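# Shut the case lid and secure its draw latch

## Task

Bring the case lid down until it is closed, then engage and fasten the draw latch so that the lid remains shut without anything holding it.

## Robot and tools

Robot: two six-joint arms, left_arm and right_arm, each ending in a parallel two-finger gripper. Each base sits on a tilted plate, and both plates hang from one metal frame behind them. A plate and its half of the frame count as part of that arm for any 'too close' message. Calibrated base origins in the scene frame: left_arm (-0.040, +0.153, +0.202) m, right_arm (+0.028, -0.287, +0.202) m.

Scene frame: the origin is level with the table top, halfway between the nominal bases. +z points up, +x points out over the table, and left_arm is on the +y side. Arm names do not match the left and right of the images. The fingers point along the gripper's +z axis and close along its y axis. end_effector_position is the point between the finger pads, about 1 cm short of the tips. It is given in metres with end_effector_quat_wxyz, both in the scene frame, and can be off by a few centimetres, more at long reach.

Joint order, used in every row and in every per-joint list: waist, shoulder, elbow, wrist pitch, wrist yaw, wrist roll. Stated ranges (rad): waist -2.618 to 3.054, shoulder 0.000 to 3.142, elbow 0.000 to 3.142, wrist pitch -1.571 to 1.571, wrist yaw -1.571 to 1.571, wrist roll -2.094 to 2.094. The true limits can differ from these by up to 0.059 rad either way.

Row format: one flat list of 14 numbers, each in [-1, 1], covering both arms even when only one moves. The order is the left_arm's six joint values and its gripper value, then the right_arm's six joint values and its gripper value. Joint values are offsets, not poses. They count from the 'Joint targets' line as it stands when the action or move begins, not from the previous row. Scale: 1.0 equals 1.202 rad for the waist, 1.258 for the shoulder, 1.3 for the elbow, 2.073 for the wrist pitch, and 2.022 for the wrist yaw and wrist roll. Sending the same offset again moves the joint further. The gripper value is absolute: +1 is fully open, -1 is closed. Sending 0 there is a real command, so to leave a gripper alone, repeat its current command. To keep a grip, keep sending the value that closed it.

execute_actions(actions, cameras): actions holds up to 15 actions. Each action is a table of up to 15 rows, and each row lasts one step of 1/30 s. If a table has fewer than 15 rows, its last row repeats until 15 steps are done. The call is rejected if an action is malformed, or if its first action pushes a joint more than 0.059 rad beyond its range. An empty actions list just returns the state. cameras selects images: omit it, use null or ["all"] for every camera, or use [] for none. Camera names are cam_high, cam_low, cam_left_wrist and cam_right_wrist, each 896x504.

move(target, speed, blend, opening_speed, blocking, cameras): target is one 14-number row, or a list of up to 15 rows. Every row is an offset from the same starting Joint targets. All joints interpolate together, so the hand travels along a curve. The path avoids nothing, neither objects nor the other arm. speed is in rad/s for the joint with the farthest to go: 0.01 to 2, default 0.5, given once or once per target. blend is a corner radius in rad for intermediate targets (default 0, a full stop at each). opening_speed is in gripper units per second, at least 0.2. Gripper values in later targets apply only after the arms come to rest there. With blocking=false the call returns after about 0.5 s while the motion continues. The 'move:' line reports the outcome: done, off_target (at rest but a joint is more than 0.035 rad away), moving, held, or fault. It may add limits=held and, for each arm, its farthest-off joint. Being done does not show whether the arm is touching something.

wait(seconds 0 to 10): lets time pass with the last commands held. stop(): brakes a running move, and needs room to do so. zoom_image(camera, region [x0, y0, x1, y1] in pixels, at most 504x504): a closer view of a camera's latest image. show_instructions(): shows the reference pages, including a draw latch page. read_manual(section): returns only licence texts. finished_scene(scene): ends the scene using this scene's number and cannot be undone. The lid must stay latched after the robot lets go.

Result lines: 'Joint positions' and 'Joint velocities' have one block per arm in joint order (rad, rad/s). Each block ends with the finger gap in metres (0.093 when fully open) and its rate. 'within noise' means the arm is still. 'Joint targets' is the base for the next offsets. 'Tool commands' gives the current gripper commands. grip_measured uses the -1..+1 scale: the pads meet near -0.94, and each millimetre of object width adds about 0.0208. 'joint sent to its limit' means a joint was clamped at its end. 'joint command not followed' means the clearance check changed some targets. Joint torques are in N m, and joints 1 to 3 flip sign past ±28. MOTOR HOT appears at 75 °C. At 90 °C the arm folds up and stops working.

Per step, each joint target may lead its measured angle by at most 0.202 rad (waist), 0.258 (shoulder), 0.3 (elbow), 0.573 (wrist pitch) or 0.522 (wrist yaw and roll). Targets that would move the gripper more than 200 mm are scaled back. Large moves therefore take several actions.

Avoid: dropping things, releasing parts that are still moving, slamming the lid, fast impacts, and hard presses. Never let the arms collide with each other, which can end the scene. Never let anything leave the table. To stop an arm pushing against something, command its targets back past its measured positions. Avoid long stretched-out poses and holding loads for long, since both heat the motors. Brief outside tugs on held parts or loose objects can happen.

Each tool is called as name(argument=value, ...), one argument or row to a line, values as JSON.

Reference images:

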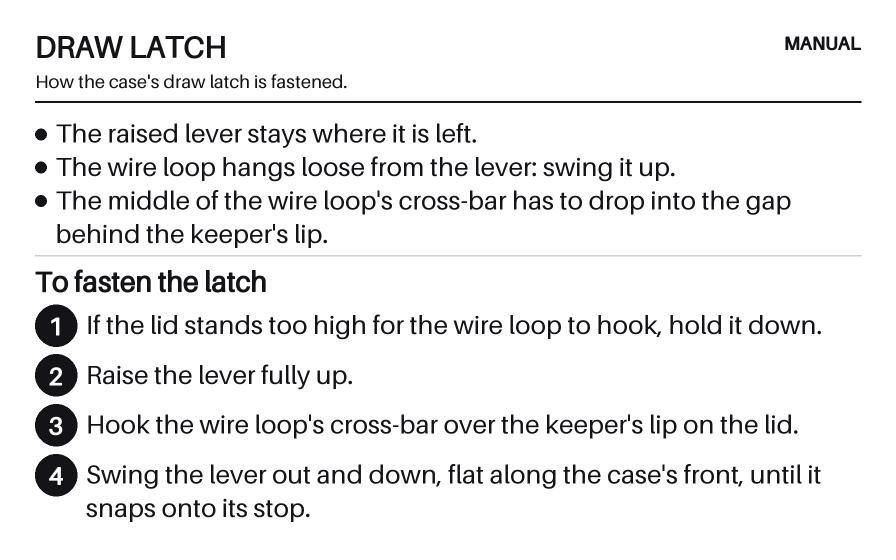

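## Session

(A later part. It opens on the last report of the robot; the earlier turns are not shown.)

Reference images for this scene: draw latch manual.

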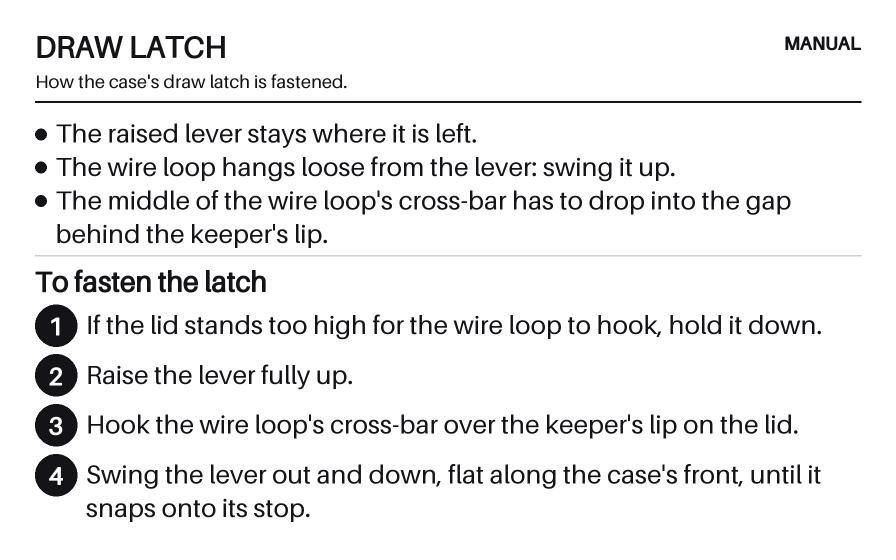

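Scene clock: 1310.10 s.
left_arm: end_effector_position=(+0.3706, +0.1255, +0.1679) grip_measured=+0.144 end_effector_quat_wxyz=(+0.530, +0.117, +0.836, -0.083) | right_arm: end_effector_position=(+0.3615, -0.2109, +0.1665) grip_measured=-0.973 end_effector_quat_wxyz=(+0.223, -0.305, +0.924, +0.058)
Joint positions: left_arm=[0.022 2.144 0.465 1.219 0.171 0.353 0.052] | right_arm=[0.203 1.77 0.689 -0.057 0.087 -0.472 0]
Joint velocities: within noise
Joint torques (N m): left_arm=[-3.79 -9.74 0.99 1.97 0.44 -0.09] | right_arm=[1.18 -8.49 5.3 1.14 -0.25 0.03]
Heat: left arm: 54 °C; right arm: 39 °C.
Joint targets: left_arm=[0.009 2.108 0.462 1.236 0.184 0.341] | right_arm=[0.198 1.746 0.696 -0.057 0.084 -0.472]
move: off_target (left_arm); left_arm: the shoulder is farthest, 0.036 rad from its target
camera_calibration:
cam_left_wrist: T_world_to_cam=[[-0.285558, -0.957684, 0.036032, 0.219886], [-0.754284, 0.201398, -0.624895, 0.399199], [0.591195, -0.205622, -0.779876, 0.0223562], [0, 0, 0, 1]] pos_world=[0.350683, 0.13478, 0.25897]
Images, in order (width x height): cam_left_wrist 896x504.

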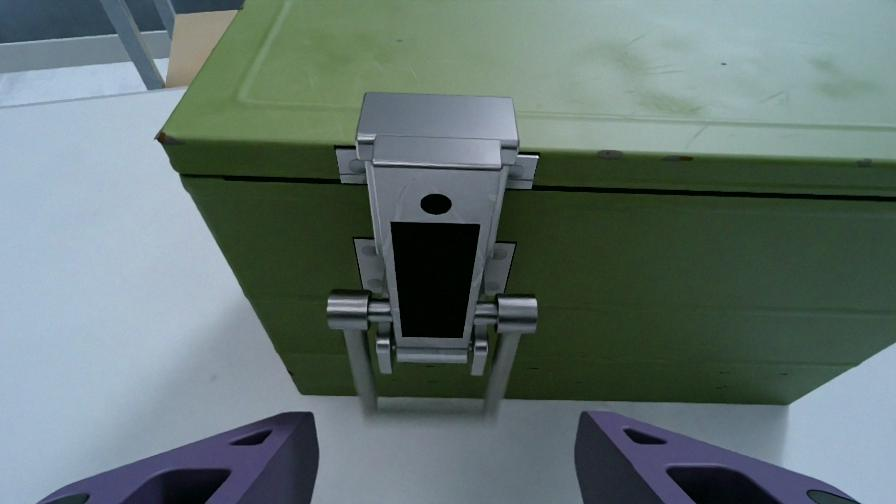

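move(
  target=[
    [0.0765,0.2870,0.0231,0.1346,0.0232,0.0287,0.6,0,0,0,0,0,0,-1],
    [0.0641,0.3911,0.1446,0.1587,0.0351,0.0168,0.6,0,0,0,0,0,0,-1],
    [0.0258,0.3911,0.2123,0.1129,0.0104,0.0069,0.6,0,0,0,0,0,0,-1],
    [0.0258,0.3911,0.2123,0.1129,0.0104,0.0069,0.11,0,0,0,0,0,0,-1],
  ],
  speed=[0.4,0.25,0.2,0.15],
  blend=0.02,
  opening_speed=1.2,
  cameras=["cam_left_wrist"],
)

Scene clock: 1323.40 s.
left_arm: end_effector_position=(+0.4102, +0.1163, +0.0976) grip_measured=+0.115 end_effector_quat_wxyz=(+0.561, +0.116, +0.816, -0.077) | right_arm: end_effector_position=(+0.3615, -0.2109, +0.1665) grip_measured=-0.973 end_effector_quat_wxyz=(+0.223, -0.305, +0.924, +0.058)
Joint positions: left_arm=[0.053 2.588 0.729 1.47 0.212 0.366 0.051] | right_arm=[0.203 1.77 0.689 -0.057 0.087 -0.472 0]
Joint velocities: within noise
Joint torques (N m): left_arm=[-4.4 -6.78 1.13 1.82 0.22 -0.1] | right_arm=[1.22 -8.47 5.31 1.17 -0.19 -0.01]
Heat: left arm: 54 °C; right arm: 39 °C.
Joint targets: left_arm=[0.041 2.599 0.738 1.470 0.205 0.355] | right_arm=[0.198 1.746 0.696 -0.057 0.084 -0.472]
move: done
camera_calibration:
cam_left_wrist: T_world_to_cam=[[-0.279632, -0.959956, 0.0170236, 0.224537], [-0.706893, 0.193852, -0.680238, 0.373841], [0.649699, -0.20225, -0.732794, -0.0867261], [0, 0, 0, 1]] pos_world=[0.383399, 0.125535, 0.186926]
Images, in order (width x height): cam_left_wrist 896x504.

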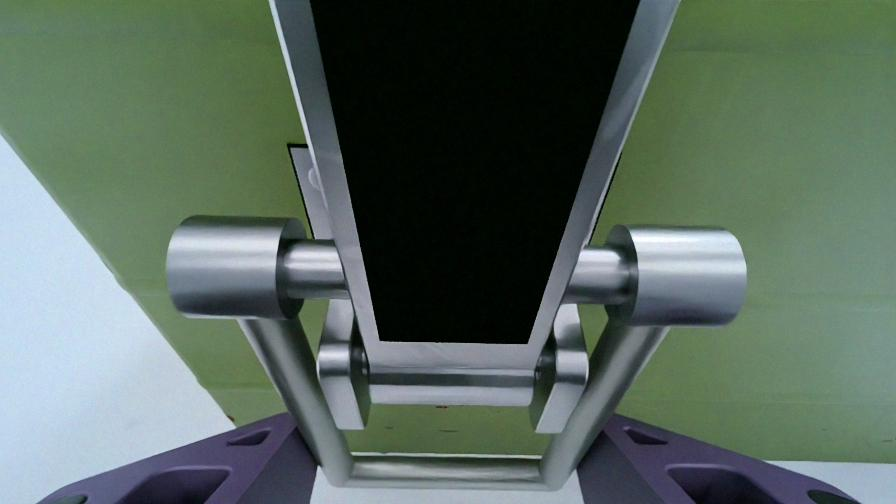

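move(
  target=[
    [0.0366,-0.0811,-0.0738,-0.004,0.0203,0.0104,0.11,0,0,0,0,0,0,-1],
    [0.0376,-0.1518,-0.1270,-0.0427,0.0158,0.0074,0.11,0,0,0,0,0,0,-1],
    [0.0330,-0.2194,-0.1707,-0.055,0.0134,0.0035,0.11,0,0,0,0,0,0,-1],
    [0.0136,-0.2973,-0.2022,-0.0806,0.0084,-0.0015,0.11,0,0,0,0,0,0,-1],
    [-0.0017,-0.3440,-0.2070,-0.096,-0.0004,-0.0034,0.115,0,0,0,0,0,0,-1],
    [-0.0142,-0.3911,-0.2119,-0.1122,-0.0094,-0.0064,0.115,0,0,0,0,0,0,-1],
  ],
  speed=0.15,
  blend=0.02,
  opening_speed=0.6,
  cameras=["cam_left_wrist"],
)

Scene clock: 1337.33 s.
left_arm: end_effector_position=(+0.3605, +0.1326, +0.1505) grip_measured=+0.117 end_effector_quat_wxyz=(+0.504, +0.118, +0.852, -0.077) | right_arm: end_effector_position=(+0.3615, -0.2109, +0.1665) grip_measured=-0.973 end_effector_quat_wxyz=(+0.223, -0.305, +0.924, +0.058)
Joint positions: left_arm=[0.048 2.158 0.455 1.183 0.165 0.374 0.051] | right_arm=[0.203 1.77 0.689 -0.057 0.087 -0.472 0]
Joint velocities: within noise
Joint torques (N m): left_arm=[-5 -10.91 1.76 2.29 0.55 -0.33] | right_arm=[1.24 -8.64 5.08 1.14 -0.25 -0.03]
Heat: left arm: 54 °C; right arm: 39 °C.
Joint targets: left_arm=[0.024 2.108 0.462 1.237 0.186 0.342] | right_arm=[0.198 1.746 0.696 -0.057 0.084 -0.472]
move: off_target (left_arm); blend cut to 0 rad at target 5; target 5's new numbers were sent with left_arm's shoulder 0.049 rad from that target; left_arm: the wrist pitch is farthest, 0.054 rad from its target
camera_calibration:
cam_left_wrist: T_world_to_cam=[[-0.27858, -0.959823, 0.0336641, 0.222555], [-0.791454, 0.209574, -0.574178, 0.383982], [0.544054, -0.186598, -0.818038, 0.0364401], [0, 0, 0, 1]] pos_world=[0.346078, 0.139941, 0.242791]
Images, in order (width x height): cam_left_wrist 896x504.

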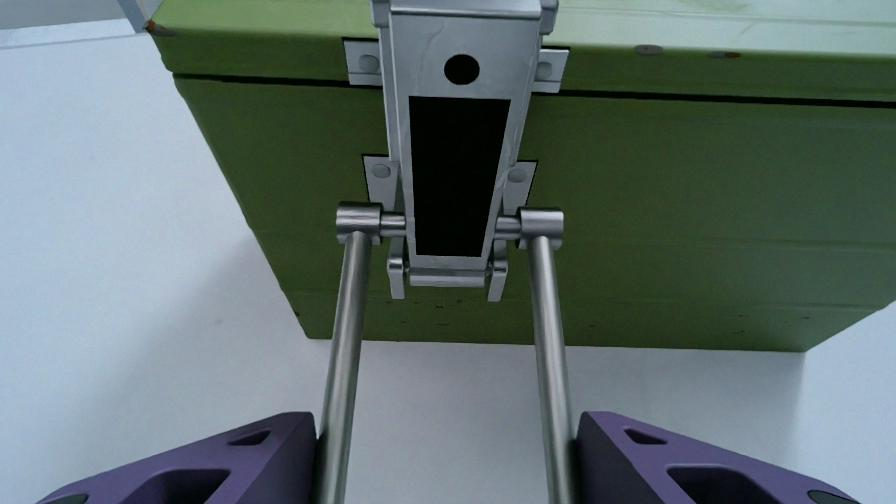

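move(
  target=[
    [0,0,0,0,0,0,0.14,0,0,0,0,0,0,-1],
    [0,0,0,0,0,0,0.12,0,0,0,0,0,0,-1],
  ],
  opening_speed=0.2,
  cameras=["cam_left_wrist"],
)

Scene clock: 1343.93 s.
left_arm: end_effector_position=(+0.3608, +0.1328, +0.1512) grip_measured=+0.124 end_effector_quat_wxyz=(+0.504, +0.112, +0.853, -0.080) | right_arm: end_effector_position=(+0.3615, -0.2109, +0.1665) grip_measured=-0.973 end_effector_quat_wxyz=(+0.223, -0.305, +0.924, +0.058)
Joint positions: left_arm=[0.048 2.156 0.455 1.183 0.165 0.361 0.051] | right_arm=[0.203 1.77 0.689 -0.057 0.087 -0.472 0]
Joint velocities: within noise
Joint torques (N m): left_arm=[-4.97 -10.69 1.73 2.28 0.54 -0.18] | right_arm=[1.36 -8.51 5.26 1.17 -0.19 -0.03]
Heat: left arm: 54 °C; right arm: 39 °C.
Joint targets: left_arm=[0.023 2.107 0.462 1.237 0.186 0.342] | right_arm=[0.198 1.746 0.696 -0.057 0.084 -0.472]
move: off_target (left_arm); target 2's new numbers were sent with left_arm's wrist pitch 0.054 rad from that target; left_arm: the wrist pitch is farthest, 0.054 rad from its target
camera_calibration:
cam_left_wrist: T_world_to_cam=[[-0.271783, -0.96131, 0.0449178, 0.218783], [-0.793785, 0.197542, -0.575224, 0.38726], [0.544095, -0.191991, -0.816762, 0.0374174], [0, 0, 0, 1]] pos_world=[0.346504, 0.141002, 0.243495]
Images, in order (width x height): cam_left_wrist 896x504.

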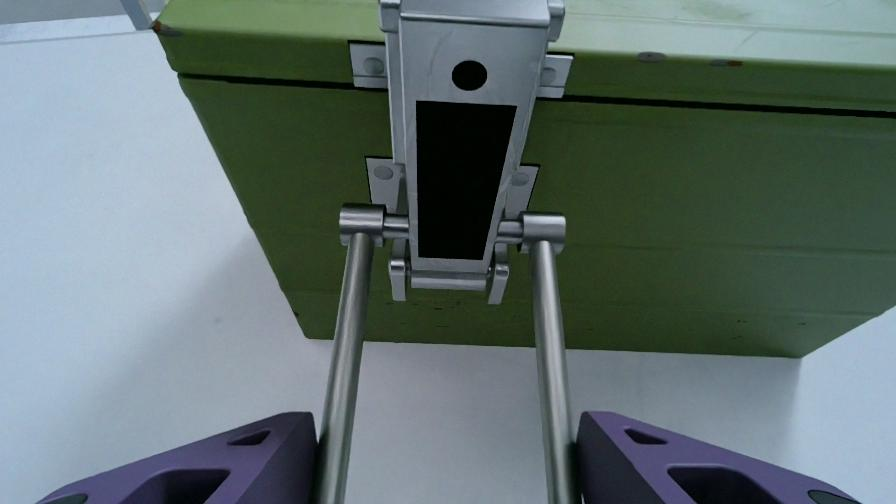

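execute_actions(
  actions=[
    [[0,0,0,0,0,0,0.155,0,0,0,0,0,0,-1],[0,0,0,0,0,0,0.155,0,0,0,0,0,0,-1],[0,0,0,0,0,0,0.155,0,0,0,0,0,0,-1],[0,0,0,0,0,0,0.155,0,0,0,0,0,0,-1],[0,0,0,0,0,0,0.115,0,0,0,0,0,0,-1]],
  ],
  cameras=["cam_left_wrist"],
)

Scene clock: 1361.20 s.
left_arm: end_effector_position=(+0.3620, +0.1324, +0.1538) grip_measured=+0.120 end_effector_quat_wxyz=(+0.507, +0.111, +0.851, -0.080) | right_arm: end_effector_position=(+0.3615, -0.2109, +0.1665) grip_measured=-0.973 end_effector_quat_wxyz=(+0.223, -0.305, +0.924, +0.058)
Joint positions: left_arm=[0.045 2.151 0.455 1.185 0.165 0.357 0.051] | right_arm=[0.203 1.77 0.689 -0.057 0.087 -0.472 0]
Joint velocities: within noise
Joint torques (N m): left_arm=[-4.74 -10.24 1.77 2.26 0.54 -0.14] | right_arm=[1.35 -8.54 5.3 1.14 -0.24 -0.04]
Heat: left arm: 56 °C; right arm: 39 °C.
Joint targets: left_arm=[0.023 2.108 0.462 1.237 0.186 0.342] | right_arm=[0.198 1.746 0.696 -0.057 0.084 -0.472]
camera_calibration:
cam_left_wrist: T_world_to_cam=[[-0.271195, -0.961448, 0.0455002, 0.218319], [-0.789811, 0.195265, -0.581439, 0.389547], [0.550139, -0.19362, -0.812317, 0.0361813], [0, 0, 0, 1]] pos_world=[0.34697, 0.140843, 0.245955]
Images, in order (width x height): cam_left_wrist 896x504.

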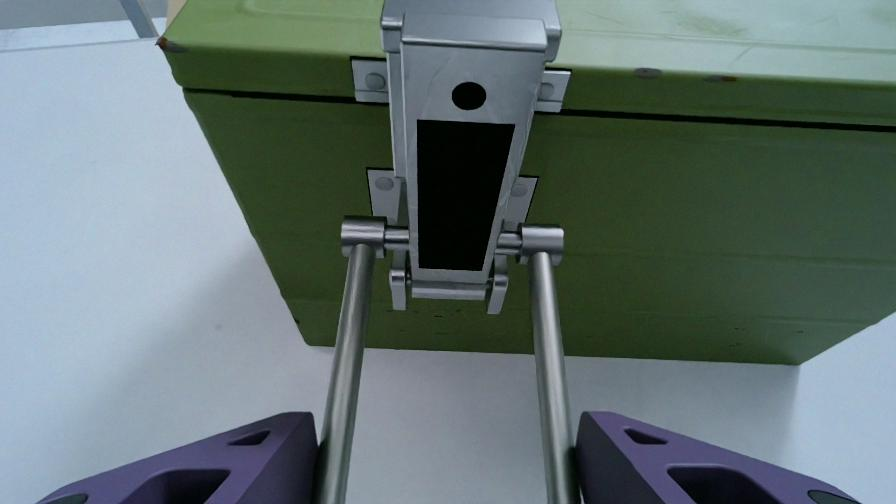

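execute_actions(
  actions=[
    [[0,0,0,0,0,0,0.165,0,0,0,0,0,0,-1],[0,0,0,0,0,0,0.165,0,0,0,0,0,0,-1],[0,0,0,0,0,0,0.165,0,0,0,0,0,0,-1],[0,0,0,0,0,0,0.165,0,0,0,0,0,0,-1],[0,0,0,0,0,0,0.115,0,0,0,0,0,0,-1]],
    [[0,0,0,0,0,0,0.165,0,0,0,0,0,0,-1],[0,0,0,0,0,0,0.165,0,0,0,0,0,0,-1],[0,0,0,0,0,0,0.165,0,0,0,0,0,0,-1],[0,0,0,0,0,0,0.165,0,0,0,0,0,0,-1],[0,0,0,0,0,0,0.115,0,0,0,0,0,0,-1]],
  ],
  cameras=["cam_left_wrist"],
)

Scene clock: 1367.77 s.
left_arm: end_effector_position=(+0.3657, +0.1305, +0.1618) grip_measured=+0.116 end_effector_quat_wxyz=(+0.520, +0.112, +0.843, -0.081) | right_arm: end_effector_position=(+0.3615, -0.2109, +0.1665) grip_measured=-0.973 end_effector_quat_wxyz=(+0.223, -0.305, +0.924, +0.058)
Joint positions: left_arm=[0.037 2.145 0.455 1.209 0.168 0.353 0.051] | right_arm=[0.203 1.77 0.689 -0.057 0.087 -0.472 0]
Joint velocities: within noise
Joint torques (N m): left_arm=[-3.85 -9.7 1.85 2.05 0.5 -0.1] | right_arm=[1.16 -8.43 5.39 1.16 -0.25 0.03]
Heat: left arm: 56 °C; right arm: 39 °C.
Joint targets: left_arm=[0.024 2.107 0.462 1.237 0.186 0.342] | right_arm=[0.198 1.746 0.696 -0.057 0.084 -0.472]
camera_calibration:
cam_left_wrist: T_world_to_cam=[[-0.274242, -0.960785, 0.0410409, 0.218914], [-0.771204, 0.194233, -0.606232, 0.394846], [0.574487, -0.197905, -0.794228, 0.0289417], [0, 0, 0, 1]] pos_world=[0.347916, 0.139365, 0.25337]
Images, in order (width x height): cam_left_wrist 896x504.

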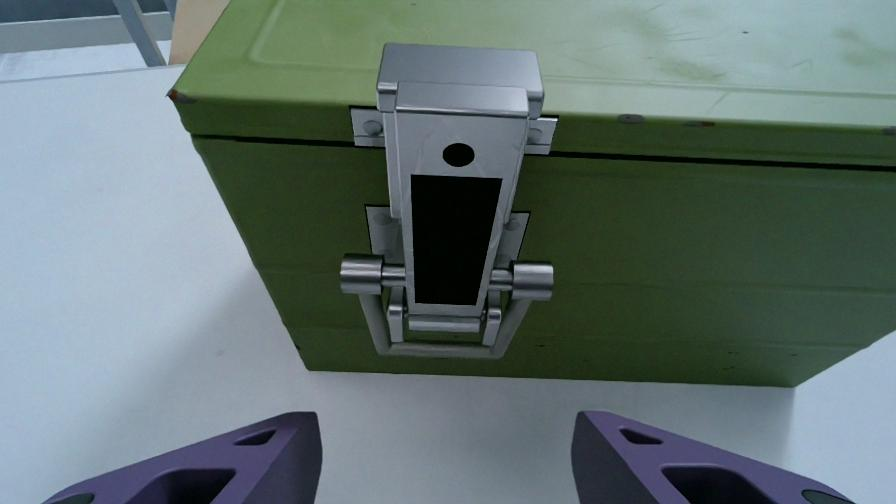

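move(
  target=[
    [0.0641,0.2878,0.0231,0.1341,0.0223,0.0282,0.6,0,0,0,0,0,0,-1],
    [0.0516,0.3919,0.1446,0.1582,0.0341,0.0163,0.6,0,0,0,0,0,0,-1],
    [0.0166,0.3919,0.2123,0.1124,0.0094,0.0064,0.6,0,0,0,0,0,0,-1],
    [0.0166,0.3919,0.2123,0.1124,0.0094,0.0064,0.11,0,0,0,0,0,0,-1],
  ],
  speed=[0.4,0.25,0.2,0.15],
  blend=0.02,
  opening_speed=1.2,
  cameras=["cam_left_wrist"],
)

Scene clock: 1467.53 s.
left_arm: end_effector_position=(+0.4100, +0.1166, +0.0973) grip_measured=+0.115 end_effector_quat_wxyz=(+0.562, +0.116, +0.815, -0.079) | right_arm: end_effector_position=(+0.3615, -0.2109, +0.1665) grip_measured=-0.973 end_effector_quat_wxyz=(+0.223, -0.305, +0.924, +0.058)
Joint positions: left_arm=[0.056 2.589 0.729 1.471 0.218 0.366 0.051] | right_arm=[0.203 1.77 0.689 -0.057 0.087 -0.472 0]
Joint velocities: within noise
Joint torques (N m): left_arm=[-4.45 -6.78 1.16 1.81 0.15 -0.1] | right_arm=[1.28 -8.8 5.38 1.17 -0.22 0.02]
Heat: left arm: 56 °C; right arm: 39 °C.
Joint targets: left_arm=[0.043 2.601 0.738 1.470 0.205 0.355] | right_arm=[0.198 1.746 0.696 -0.057 0.084 -0.472]
move: done
camera_calibration:
cam_left_wrist: T_world_to_cam=[[-0.282011, -0.959218, 0.0192602, 0.225445], [-0.70615, 0.193936, -0.680985, 0.373184], [0.649478, -0.205646, -0.732044, -0.0863652], [0, 0, 0, 1]] pos_world=[0.383194, 0.126116, 0.186567]
Images, in order (width x height): cam_left_wrist 896x504.

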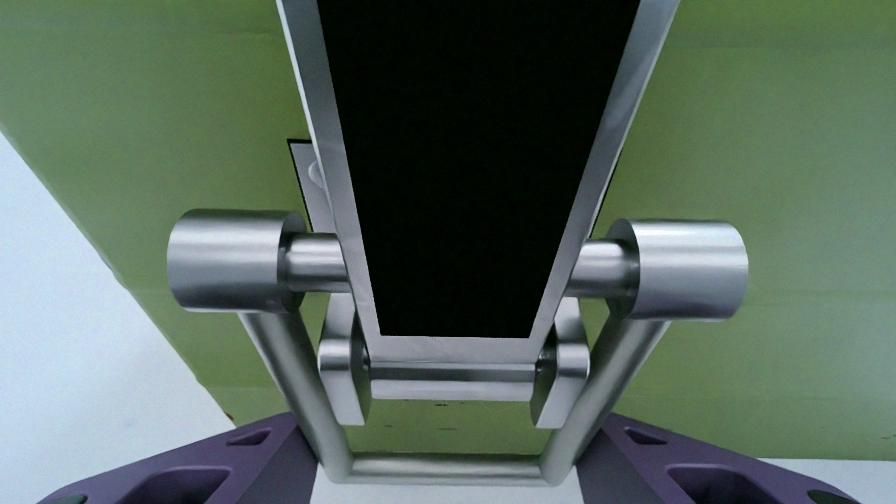

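move(
  target=[
    [0.0349,-0.0819,-0.0738,-0.0024,0.0203,0.0104,0.11,0,0,0,0,0,0,-1],
    [0.0358,-0.1534,-0.1269,-0.0429,0.0158,0.0074,0.11,0,0,0,0,0,0,-1],
    [0.0308,-0.2210,-0.1792,-0.0473,0.0134,0.0035,0.11,0,0,0,0,0,0,-1],
    [-0.0008,-0.3148,-0.2315,-0.0579,0,0.0030,0.11,0,0,0,0,0,0,-1],
  ],
  speed=0.15,
  blend=0.02,
  cameras=["cam_high","cam_low","cam_left_wrist"],
)

Scene clock: 1522.97 s.
left_arm: end_effector_position=(+0.3586, +0.1329, +0.1457) grip_measured=+0.115 end_effector_quat_wxyz=(+0.526, +0.116, +0.839, -0.077) | right_arm: end_effector_position=(+0.3615, -0.2109, +0.1665) grip_measured=-0.973 end_effector_quat_wxyz=(+0.223, -0.305, +0.924, +0.058)
Joint positions: left_arm=[0.063 2.247 0.441 1.334 0.193 0.377 0.051] | right_arm=[0.203 1.77 0.689 -0.057 0.087 -0.472 0]
Joint velocities: within noise
Joint torques (N m): left_arm=[-4.64 -10.25 0.36 1.93 0.45 -0.15] | right_arm=[1.29 -8.53 5.35 1.11 -0.24 -0.04]
Heat: left arm: 50 °C; right arm: 39 °C.
Joint targets: left_arm=[0.042 2.204 0.437 1.350 0.205 0.361] | right_arm=[0.198 1.746 0.696 -0.057 0.084 -0.472]
move: off_target (left_arm); left_arm: the shoulder is farthest, 0.042 rad from its target
camera_calibration:
cam_left_wrist: T_world_to_cam=[[-0.277524, -0.96032, 0.0276858, 0.222955], [-0.761791, 0.20241, -0.61539, 0.376033], [0.585367, -0.191876, -0.787737, 0.0151038], [0, 0, 0, 1]] pos_world=[0.339493, 0.140893, 0.237132]
Images, in order (width x height): cam_high 896x504, cam_low 896x504, cam_left_wrist 896x504.

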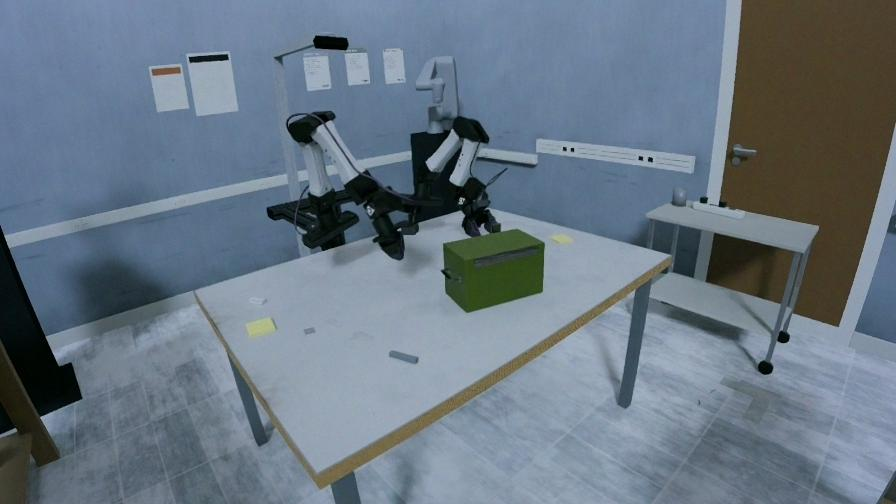

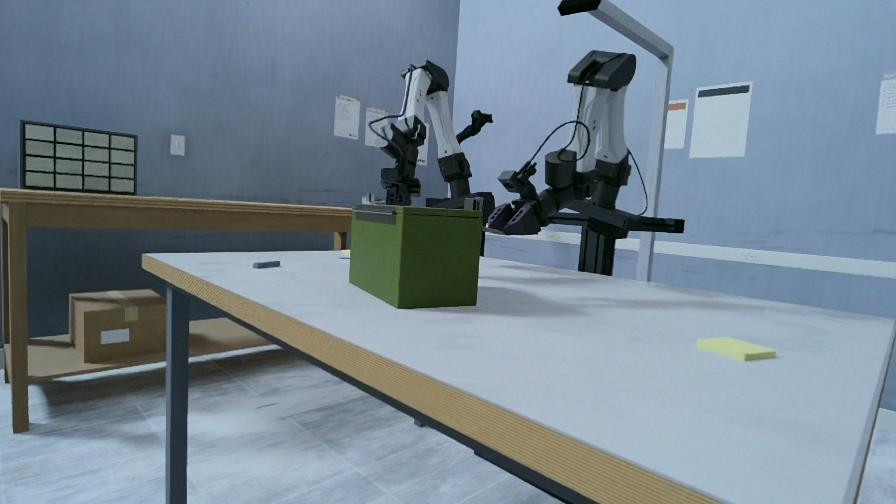

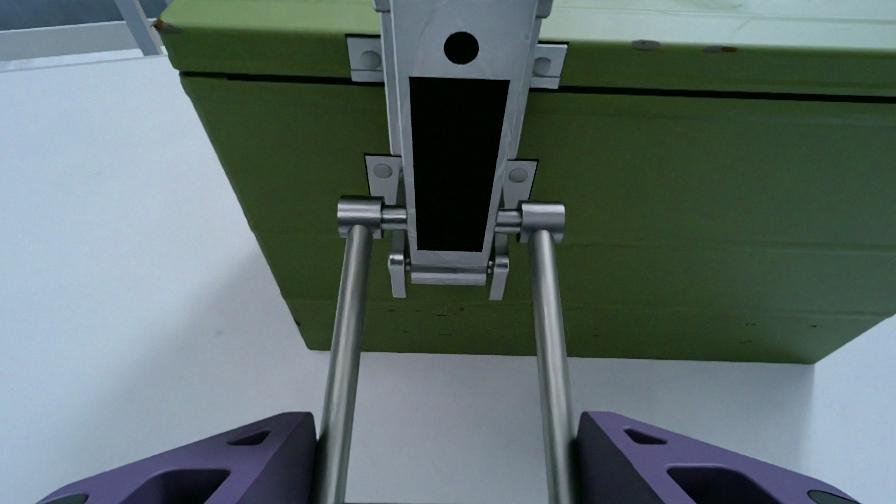

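move(
  target=[
    [-0.0092,-0.0413,-0.0015,-0.0169,-0.0049,-0.0035,0.12,0,0,0,0,0,0,-1],
    [-0.0200,-0.0819,0.0038,-0.0396,-0.0104,-0.0059,0.12,0,0,0,0,0,0,-1],
  ],
  speed=0.15,
  blend=0.02,
  cameras=["cam_left_wrist"],
)

execute_actions(
  actions=[
    [[0,0,0,0,0,0,0.15,0,0,0,0,0,0,-1],[0,0,0,0,0,0,0.15,0,0,0,0,0,0,-1],[0,0,0,0,0,0,0.15,0,0,0,0,0,0,-1],[0,0,0,0,0,0,0.15,0,0,0,0,0,0,-1],[0,0,0,0,0,0,0.15,0,0,0,0,0,0,-1],[0,0,0,0,0,0,0.12,0,0,0,0,0,0,-1]],
  ],
  cameras=["cam_left_wrist","cam_high"],
)

Scene clock: 1532.53 s.
left_arm: end_effector_position=(+0.3589, +0.1330, +0.1575) grip_measured=+0.121 end_effector_quat_wxyz=(+0.515, +0.118, +0.846, -0.073) | right_arm: end_effector_position=(+0.3615, -0.2109, +0.1665) grip_measured=-0.973 end_effector_quat_wxyz=(+0.223, -0.305, +0.924, +0.058)
Joint positions: left_arm=[0.044 2.148 0.433 1.223 0.163 0.376 0.051] | right_arm=[0.203 1.77 0.689 -0.057 0.087 -0.472 0]
Joint velocities: within noise
Joint torques (N m): left_arm=[-5.05 -10.52 1.84 2.22 0.54 -0.27] | right_arm=[1.21 -8.58 5.29 1.12 -0.26 -0.03]
Heat: left arm: 51 °C; right arm: 39 °C.
Joint targets: left_arm=[0.018 2.101 0.442 1.268 0.184 0.349] | right_arm=[0.198 1.746 0.696 -0.057 0.084 -0.472]
move: off_target (left_arm); left_arm: the shoulder is farthest, 0.048 rad from its target
camera_calibration:
cam_left_wrist: T_world_to_cam=[[-0.275711, -0.960964, 0.0230533, 0.222952], [-0.776197, 0.208424, -0.595044, 0.384609], [0.567011, -0.181954, -0.803362, 0.0319955], [0, 0, 0, 1]] pos_world=[0.341861, 0.139909, 0.249423]
Images, in order (width x height): cam_left_wrist 896x504.

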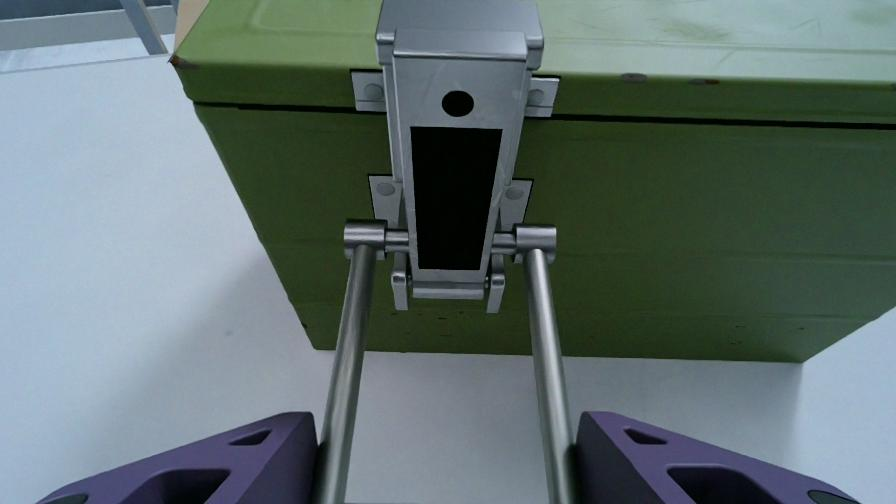

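Scene clock: 1533.23 s.
left_arm: end_effector_position=(+0.3598, +0.1328, +0.1597) grip_measured=+0.124 end_effector_quat_wxyz=(+0.517, +0.114, +0.845, -0.075) | right_arm: end_effector_position=(+0.3615, -0.2109, +0.1665) grip_measured=-0.973 end_effector_quat_wxyz=(+0.223, -0.305, +0.924, +0.058)
Joint positions: left_arm=[0.042 2.143 0.433 1.223 0.163 0.366 0.051] | right_arm=[0.203 1.77 0.689 -0.057 0.087 -0.472 0]
Joint velocities: within noise
Joint torques (N m): left_arm=[-4.86 -9.95 1.88 2.21 0.53 -0.16] | right_arm=[1.25 -8.55 5.08 1.17 -0.24 -0.07]
Heat: left arm: 51 °C; right arm: 39 °C.
Joint targets: left_arm=[0.019 2.102 0.442 1.268 0.184 0.349] | right_arm=[0.198 1.746 0.696 -0.057 0.084 -0.472]
camera_calibration:
cam_left_wrist: T_world_to_cam=[[-0.271724, -0.961921, 0.0295583, 0.2207], [-0.774921, 0.200481, -0.59942, 0.387952], [0.570669, -0.185782, -0.799889, 0.0318961], [0, 0, 0, 1]] pos_world=[0.3424, 0.140444, 0.251536]
Images, in order (width x height): cam_high 896x504, cam_left_wrist 896x504.

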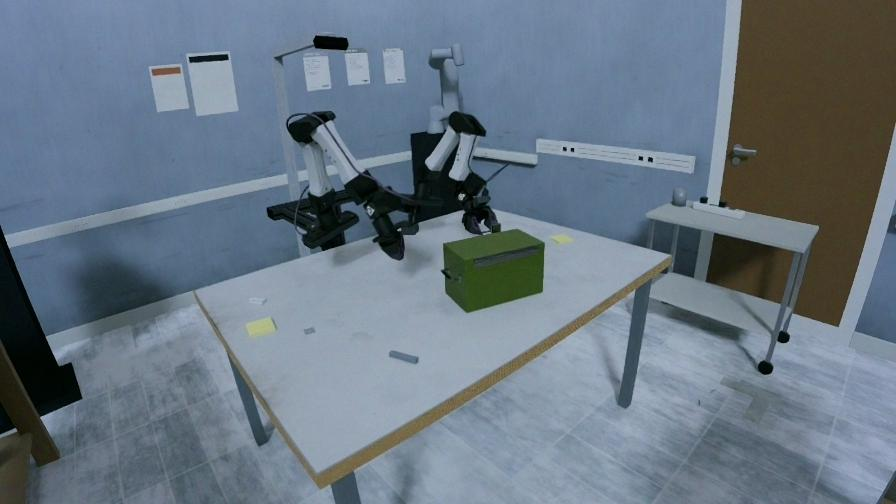

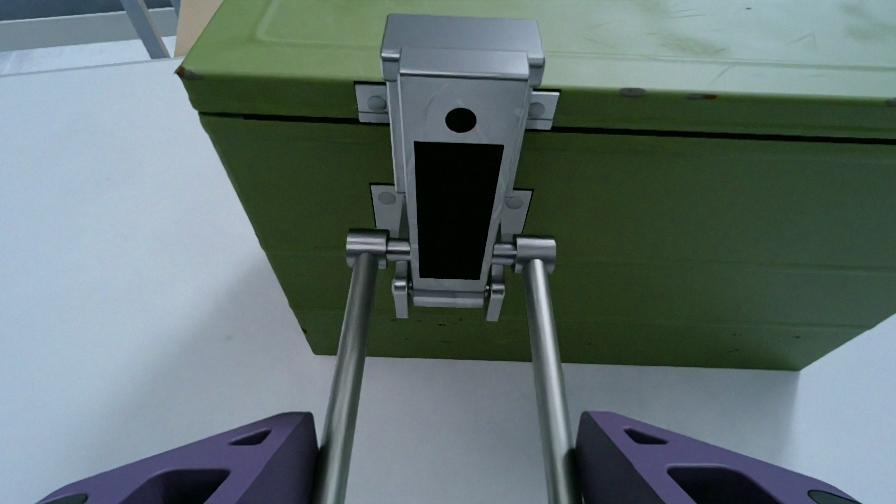

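execute_actions(
  actions=[
    [[0,0,0,0,0,0,0.153,0,0,0,0,0,0,-1],[0,0,0,0,0,0,0.153,0,0,0,0,0,0,-1],[0,0,0,0,0,0,0.153,0,0,0,0,0,0,-1],[0,0,0,0,0,0,0.153,0,0,0,0,0,0,-1],[0,0,0,0,0,0,0.153,0,0,0,0,0,0,-1],[0,0,0,0,0,0,0.153,0,0,0,0,0,0,-1],[0,0,0,0,0,0,0.12,0,0,0,0,0,0,-1]],
  ],
  cameras=["cam_left_wrist"],
)

Scene clock: 1547.03 s.
left_arm: end_effector_position=(+0.3601, +0.1327, +0.1604) grip_measured=+0.124 end_effector_quat_wxyz=(+0.518, +0.113, +0.844, -0.076) | right_arm: end_effector_position=(+0.3615, -0.2109, +0.1665) grip_measured=-0.973 end_effector_quat_wxyz=(+0.223, -0.305, +0.924, +0.058)
Joint positions: left_arm=[0.041 2.143 0.433 1.225 0.163 0.363 0.051] | right_arm=[0.203 1.77 0.689 -0.057 0.087 -0.472 0]
Joint velocities: within noise
Joint torques (N m): left_arm=[-4.78 -9.95 1.87 2.2 0.53 -0.12] | right_arm=[1.14 -8.58 5.38 1.15 -0.17 -0.01]
Heat: left arm: 55 °C; right arm: 39 °C.
Joint targets: left_arm=[0.019 2.102 0.442 1.268 0.184 0.349] | right_arm=[0.198 1.746 0.696 -0.057 0.084 -0.472]
camera_calibration:
cam_left_wrist: T_world_to_cam=[[-0.270359, -0.962235, 0.0317847, 0.219822], [-0.774054, 0.197618, -0.601487, 0.388991], [0.572491, -0.187221, -0.79825, 0.0314479], [0, 0, 0, 1]] pos_world=[0.342527, 0.140536, 0.25209]
Images, in order (width x height): cam_left_wrist 896x504.

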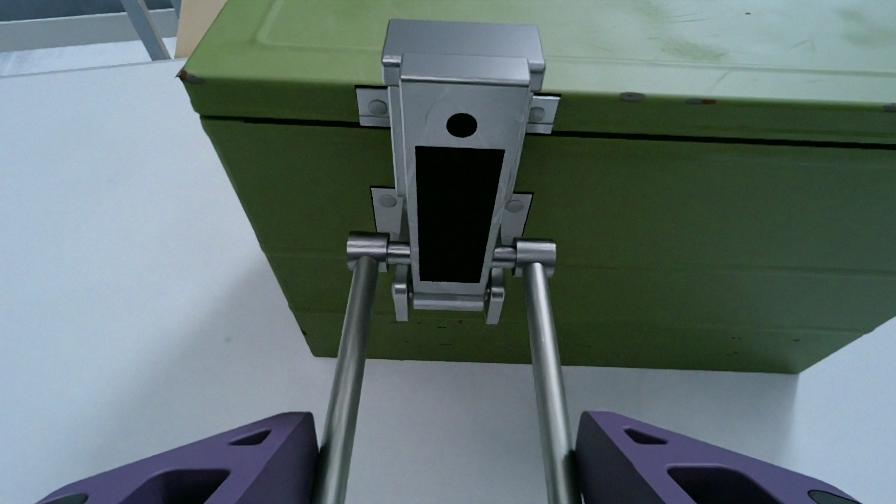

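execute_actions(
  actions=[
    [[0,0,0,0,0,0,0.158,0,0,0,0,0,0,-1],[0,0,0,0,0,0,0.158,0,0,0,0,0,0,-1],[0,0,0,0,0,0,0.158,0,0,0,0,0,0,-1],[0,0,0,0,0,0,0.158,0,0,0,0,0,0,-1],[0,0,0,0,0,0,0.158,0,0,0,0,0,0,-1],[0,0,0,0,0,0,0.12,0,0,0,0,0,0,-1]],
  ],
  cameras=["cam_left_wrist"],
)

Scene clock: 1555.13 s.
left_arm: end_effector_position=(+0.3608, +0.1325, +0.1618) grip_measured=+0.124 end_effector_quat_wxyz=(+0.521, +0.113, +0.843, -0.075) | right_arm: end_effector_position=(+0.3615, -0.2109, +0.1665) grip_measured=-0.973 end_effector_quat_wxyz=(+0.223, -0.305, +0.924, +0.058)
Joint positions: left_arm=[0.04 2.143 0.433 1.232 0.163 0.361 0.051] | right_arm=[0.203 1.77 0.689 -0.057 0.087 -0.472 0]
Joint velocities: within noise
Joint torques (N m): left_arm=[-4.64 -9.98 1.85 2.14 0.53 -0.11] | right_arm=[1.36 -8.65 5.29 1.13 -0.25 -0.05]
Heat: left arm: 57 °C; right arm: 39 °C.
Joint targets: left_arm=[0.019 2.102 0.442 1.268 0.184 0.349] | right_arm=[0.198 1.746 0.696 -0.057 0.084 -0.472]
camera_calibration:
cam_left_wrist: T_world_to_cam=[[-0.269931, -0.962387, 0.0308029, 0.219791], [-0.770331, 0.196649, -0.606564, 0.390107], [0.577692, -0.187459, -0.794438, 0.0296636], [0, 0, 0, 1]] pos_world=[0.342704, 0.14037, 0.253421]
Images, in order (width x height): cam_left_wrist 896x504.

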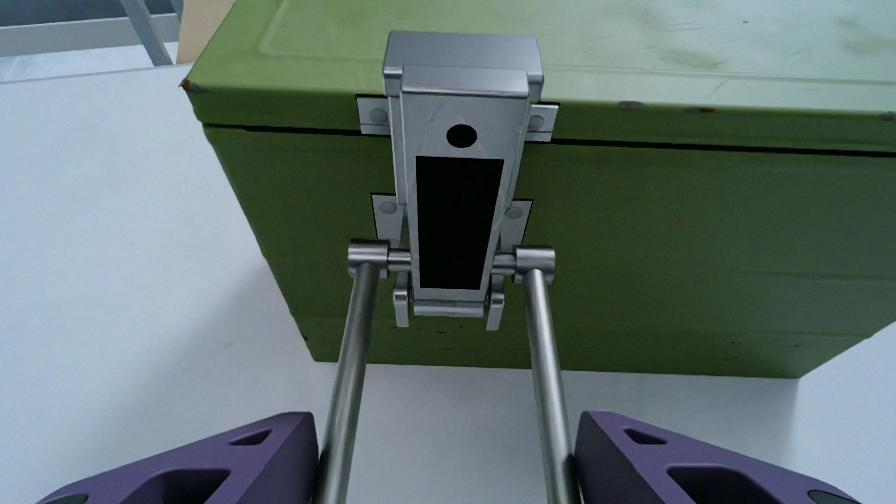

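execute_actions(
  actions=[
    [[0,0,0,0,0,0,0.158,0,0,0,0,0,0,-1],[0,0,0,0,0,0,0.158,0,0,0,0,0,0,-1],[0,0,0,0,0,0,0.158,0,0,0,0,0,0,-1],[0,0,0,0,0,0,0.158,0,0,0,0,0,0,-1],[0,0,0,0,0,0,0.158,0,0,0,0,0,0,-1],[0,0,0,0,0,0,0.12,0,0,0,0,0,0,-1]],
    [[0,0,0,0,0,0,0.158,0,0,0,0,0,0,-1],[0,0,0,0,0,0,0.158,0,0,0,0,0,0,-1],[0,0,0,0,0,0,0.158,0,0,0,0,0,0,-1],[0,0,0,0,0,0,0.158,0,0,0,0,0,0,-1],[0,0,0,0,0,0,0.158,0,0,0,0,0,0,-1],[0,0,0,0,0,0,0.12,0,0,0,0,0,0,-1]],
  ],
  cameras=["cam_left_wrist"],
)

Scene clock: 1561.77 s.
left_arm: end_effector_position=(+0.3616, +0.1293, +0.1644) grip_measured=+0.122 end_effector_quat_wxyz=(+0.525, +0.116, +0.839, -0.078) | right_arm: end_effector_position=(+0.3615, -0.2109, +0.1665) grip_measured=-0.973 end_effector_quat_wxyz=(+0.223, -0.305, +0.924, +0.058)
Joint positions: left_arm=[0.032 2.143 0.433 1.24 0.166 0.36 0.051] | right_arm=[0.203 1.77 0.689 -0.057 0.087 -0.472 0]
Joint velocities: within noise
Joint torques (N m): left_arm=[-3.82 -9.96 1.91 2.07 0.5 -0.1] | right_arm=[1.26 -8.61 5.12 1.17 -0.26 0.01]
Heat: left arm: 58 °C; right arm: 39 °C.
Joint targets: left_arm=[0.019 2.102 0.442 1.268 0.184 0.349] | right_arm=[0.198 1.746 0.696 -0.057 0.084 -0.472]
camera_calibration:
cam_left_wrist: T_world_to_cam=[[-0.277739, -0.960174, 0.0304569, 0.219488], [-0.762554, 0.201072, -0.614884, 0.3909], [0.584271, -0.194002, -0.788029, 0.0280802], [0, 0, 0, 1]] pos_world=[0.342637, 0.137595, 0.255801]
Images, in order (width x height): cam_left_wrist 896x504.

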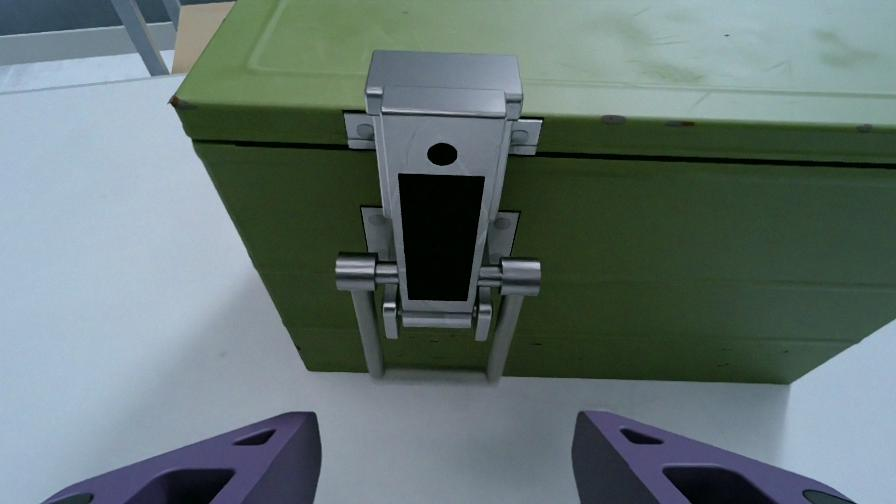

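move(
  target=[
    [0.0682,0.2917,0.0385,0.1192,0.0232,0.0247,0.12,0,0,0,0,0,0,-1],
    [0.0682,0.2917,0.0385,0.1192,0.0232,-0.7512,-0.5,0,0,0,0,0,0,-1],
  ],
  speed=[0.4,0.7],
  cameras=["cam_left_wrist","cam_high"],
)

Scene clock: 1701.77 s.
left_arm: end_effector_position=(+0.3518, +0.1300, +0.1066) grip_measured=-0.499 end_effector_quat_wxyz=(+0.317, -0.507, +0.683, -0.419) | right_arm: end_effector_position=(+0.3615, -0.2109, +0.1665) grip_measured=-0.973 end_effector_quat_wxyz=(+0.223, -0.305, +0.924, +0.058)
Joint positions: left_arm=[0.091 2.458 0.483 1.488 0.214 -1.159 0.021] | right_arm=[0.203 1.77 0.689 -0.057 0.087 -0.472 0]
Joint velocities: within noise
Joint torques (N m): left_arm=[-1.68 -5.74 0.57 2.02 0.47 -0.04] | right_arm=[1.11 -8.46 5.23 1.12 -0.24 -0.01]
Heat: left arm: 62 °C; right arm: 39 °C.
Joint targets: left_arm=[0.100 2.468 0.492 1.515 0.231 -1.170] | right_arm=[0.198 1.746 0.696 -0.057 0.084 -0.472]
move: done
camera_calibration:
cam_left_wrist: T_world_to_cam=[[0.422499, -0.115469, 0.898978, -0.229556], [-0.629811, -0.750671, 0.199577, 0.337953], [0.651792, -0.650507, -0.389881, -0.0184821], [0, 0, 0, 1]] pos_world=[0.32188, 0.215163, 0.131712]
Images, in order (width x height): cam_high 896x504, cam_left_wrist 896x504.

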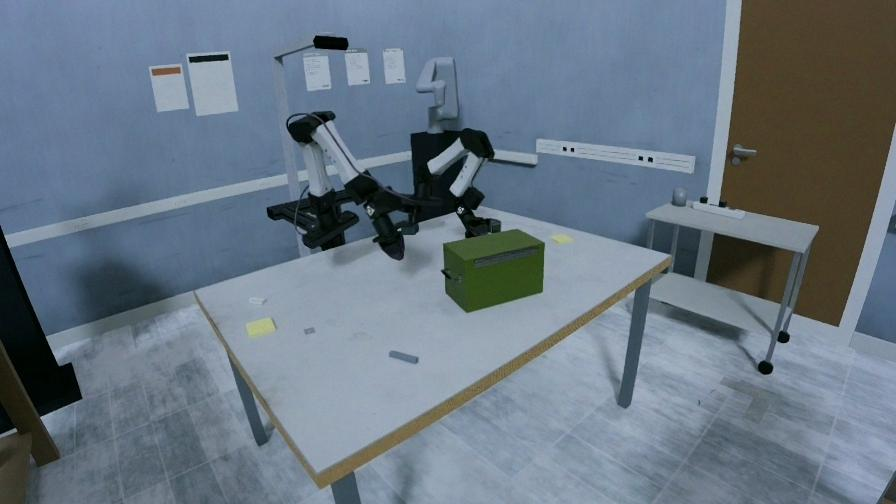

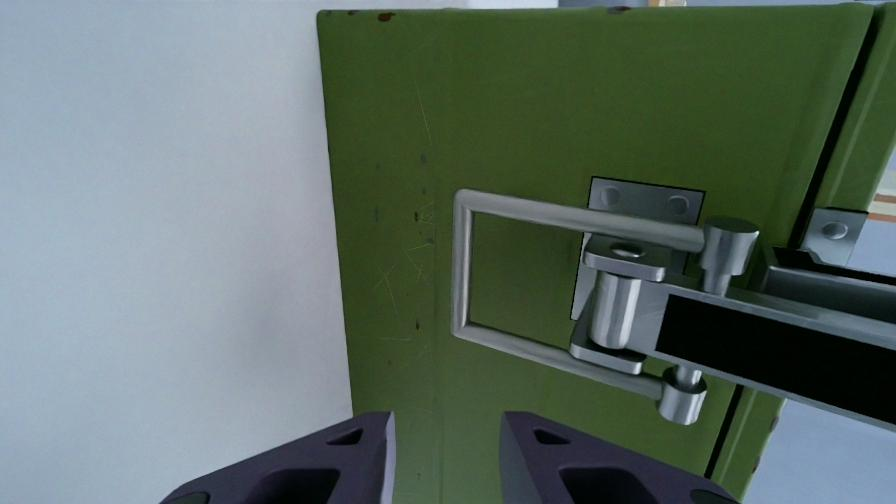

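move(
  target=[-0.0083,0.0509,0.0938,-0.0193,-0.003,-0.0084,-0.5,0,0,0,0,0,0,-1],
  speed=0.3,
  cameras=["cam_left_wrist"],
)

Scene clock: 1709.10 s.
left_arm: end_effector_position=(+0.3824, +0.1314, +0.1007) grip_measured=-0.499 end_effector_quat_wxyz=(+0.334, -0.505, +0.669, -0.431) | right_arm: end_effector_position=(+0.3615, -0.2109, +0.1665) grip_measured=-0.973 end_effector_quat_wxyz=(+0.223, -0.305, +0.924, +0.058)
Joint positions: left_arm=[0.091 2.519 0.606 1.476 0.214 -1.176 0.021] | right_arm=[0.203 1.77 0.689 -0.057 0.087 -0.472 0]
Joint velocities: within noise
Joint torques (N m): left_arm=[-2.91 -6.05 0.75 1.79 0.38 -0.04] | right_arm=[1.16 -8.59 5.29 1.17 -0.26 -0.06]
Heat: left arm: 59 °C; right arm: 39 °C.
Joint targets: left_arm=[0.090 2.532 0.614 1.475 0.225 -1.187] | right_arm=[0.198 1.746 0.696 -0.057 0.084 -0.472]
move: done
camera_calibration:
cam_left_wrist: T_world_to_cam=[[0.383529, -0.0985795, 0.918253, -0.226242], [-0.623437, -0.761184, 0.178675, 0.360494], [0.681346, -0.641, -0.353394, -0.0559454], [0, 0, 0, 1]] pos_world=[0.349634, 0.216238, 0.123565]
Images, in order (width x height): cam_left_wrist 896x504.

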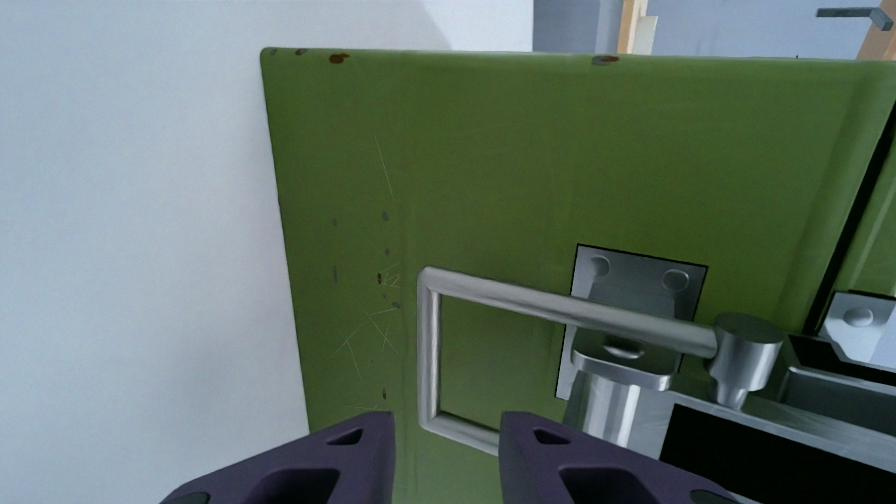

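move(
  target=[-0.0366,0.0596,0.1308,-0.0603,-0.0148,-0.0084,-0.5,0,0,0,0,0,0,-1],
  speed=0.15,
  cameras=["cam_left_wrist"],
)

Scene clock: 1722.77 s.
left_arm: end_effector_position=(+0.4106, +0.1216, +0.0753) grip_measured=-0.499 end_effector_quat_wxyz=(+0.317, -0.514, +0.674, -0.426) | right_arm: end_effector_position=(+0.3615, -0.2109, +0.1665) grip_measured=-0.973 end_effector_quat_wxyz=(+0.223, -0.305, +0.924, +0.058)
Joint positions: left_arm=[0.072 2.594 0.769 1.353 0.198 -1.196 0.021] | right_arm=[0.203 1.77 0.689 -0.057 0.087 -0.472 0]
Joint velocities: within noise
Joint torques (N m): left_arm=[-5.72 -6.82 1.78 1.74 0.22 0] | right_arm=[1.26 -8.57 5.45 1.13 -0.2 -0.04]
Heat: left arm: 57 °C; right arm: 39 °C.
Joint targets: left_arm=[0.046 2.607 0.784 1.350 0.195 -1.204] | right_arm=[0.198 1.746 0.696 -0.057 0.084 -0.472]
move: done
camera_calibration:
cam_left_wrist: T_world_to_cam=[[0.418568, -0.0879096, 0.903921, -0.229324], [-0.619534, -0.755402, 0.213415, 0.370246], [0.664062, -0.649338, -0.37065, -0.0810231], [0, 0, 0, 1]] pos_world=[0.379172, 0.206913, 0.0982431]
Images, in order (width x height): cam_left_wrist 896x504.

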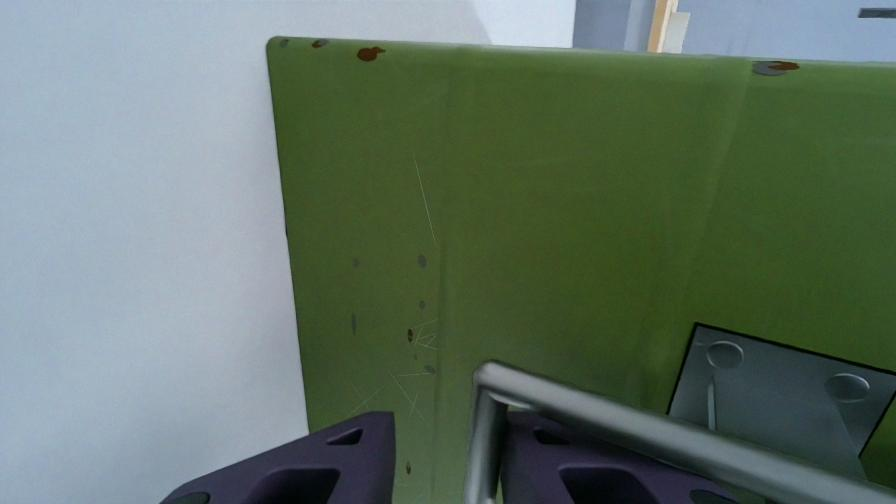

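move(
  target=[-0.0083,-0.0191,0.0031,-0.0116,-0.003,0,-0.5,0,0,0,0,0,0,-1],
  speed=0.15,
  cameras=["cam_left_wrist"],
)

Scene clock: 1739.20 s.
left_arm: end_effector_position=(+0.4106, +0.1215, +0.0750) grip_measured=-0.499 end_effector_quat_wxyz=(+0.317, -0.517, +0.673, -0.424) | right_arm: end_effector_position=(+0.3615, -0.2109, +0.1665) grip_measured=-0.973 end_effector_quat_wxyz=(+0.223, -0.305, +0.924, +0.058)
Joint positions: left_arm=[0.068 2.594 0.769 1.352 0.188 -1.2 0.021] | right_arm=[0.203 1.77 0.689 -0.057 0.087 -0.472 0]
Joint velocities: within noise
Joint torques (N m): left_arm=[-6.32 -9.02 2.1 1.52 0.27 0.03] | right_arm=[1.5 -8.39 5.34 1.09 -0.25 -0.07]
Heat: left arm: 53 °C; right arm: 39 °C.
Joint targets: left_arm=[0.037 2.583 0.788 1.326 0.189 -1.204] | right_arm=[0.198 1.746 0.696 -0.057 0.084 -0.472]
move: done
camera_calibration:
cam_left_wrist: T_world_to_cam=[[0.42189, -0.0869679, 0.902466, -0.230485], [-0.614409, -0.759398, 0.214047, 0.368559], [0.666716, -0.644787, -0.373817, -0.082687], [0, 0, 0, 1]] pos_world=[0.378814, 0.206523, 0.0982064]
Images, in order (width x height): cam_left_wrist 896x504.

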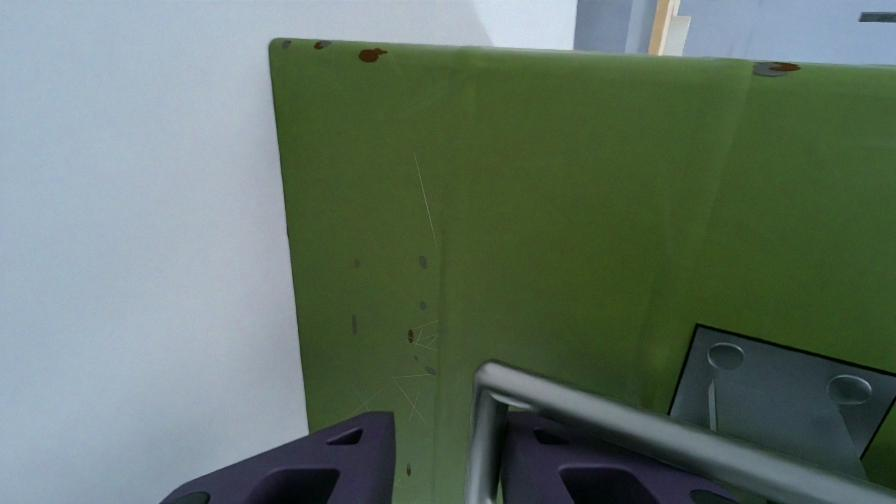

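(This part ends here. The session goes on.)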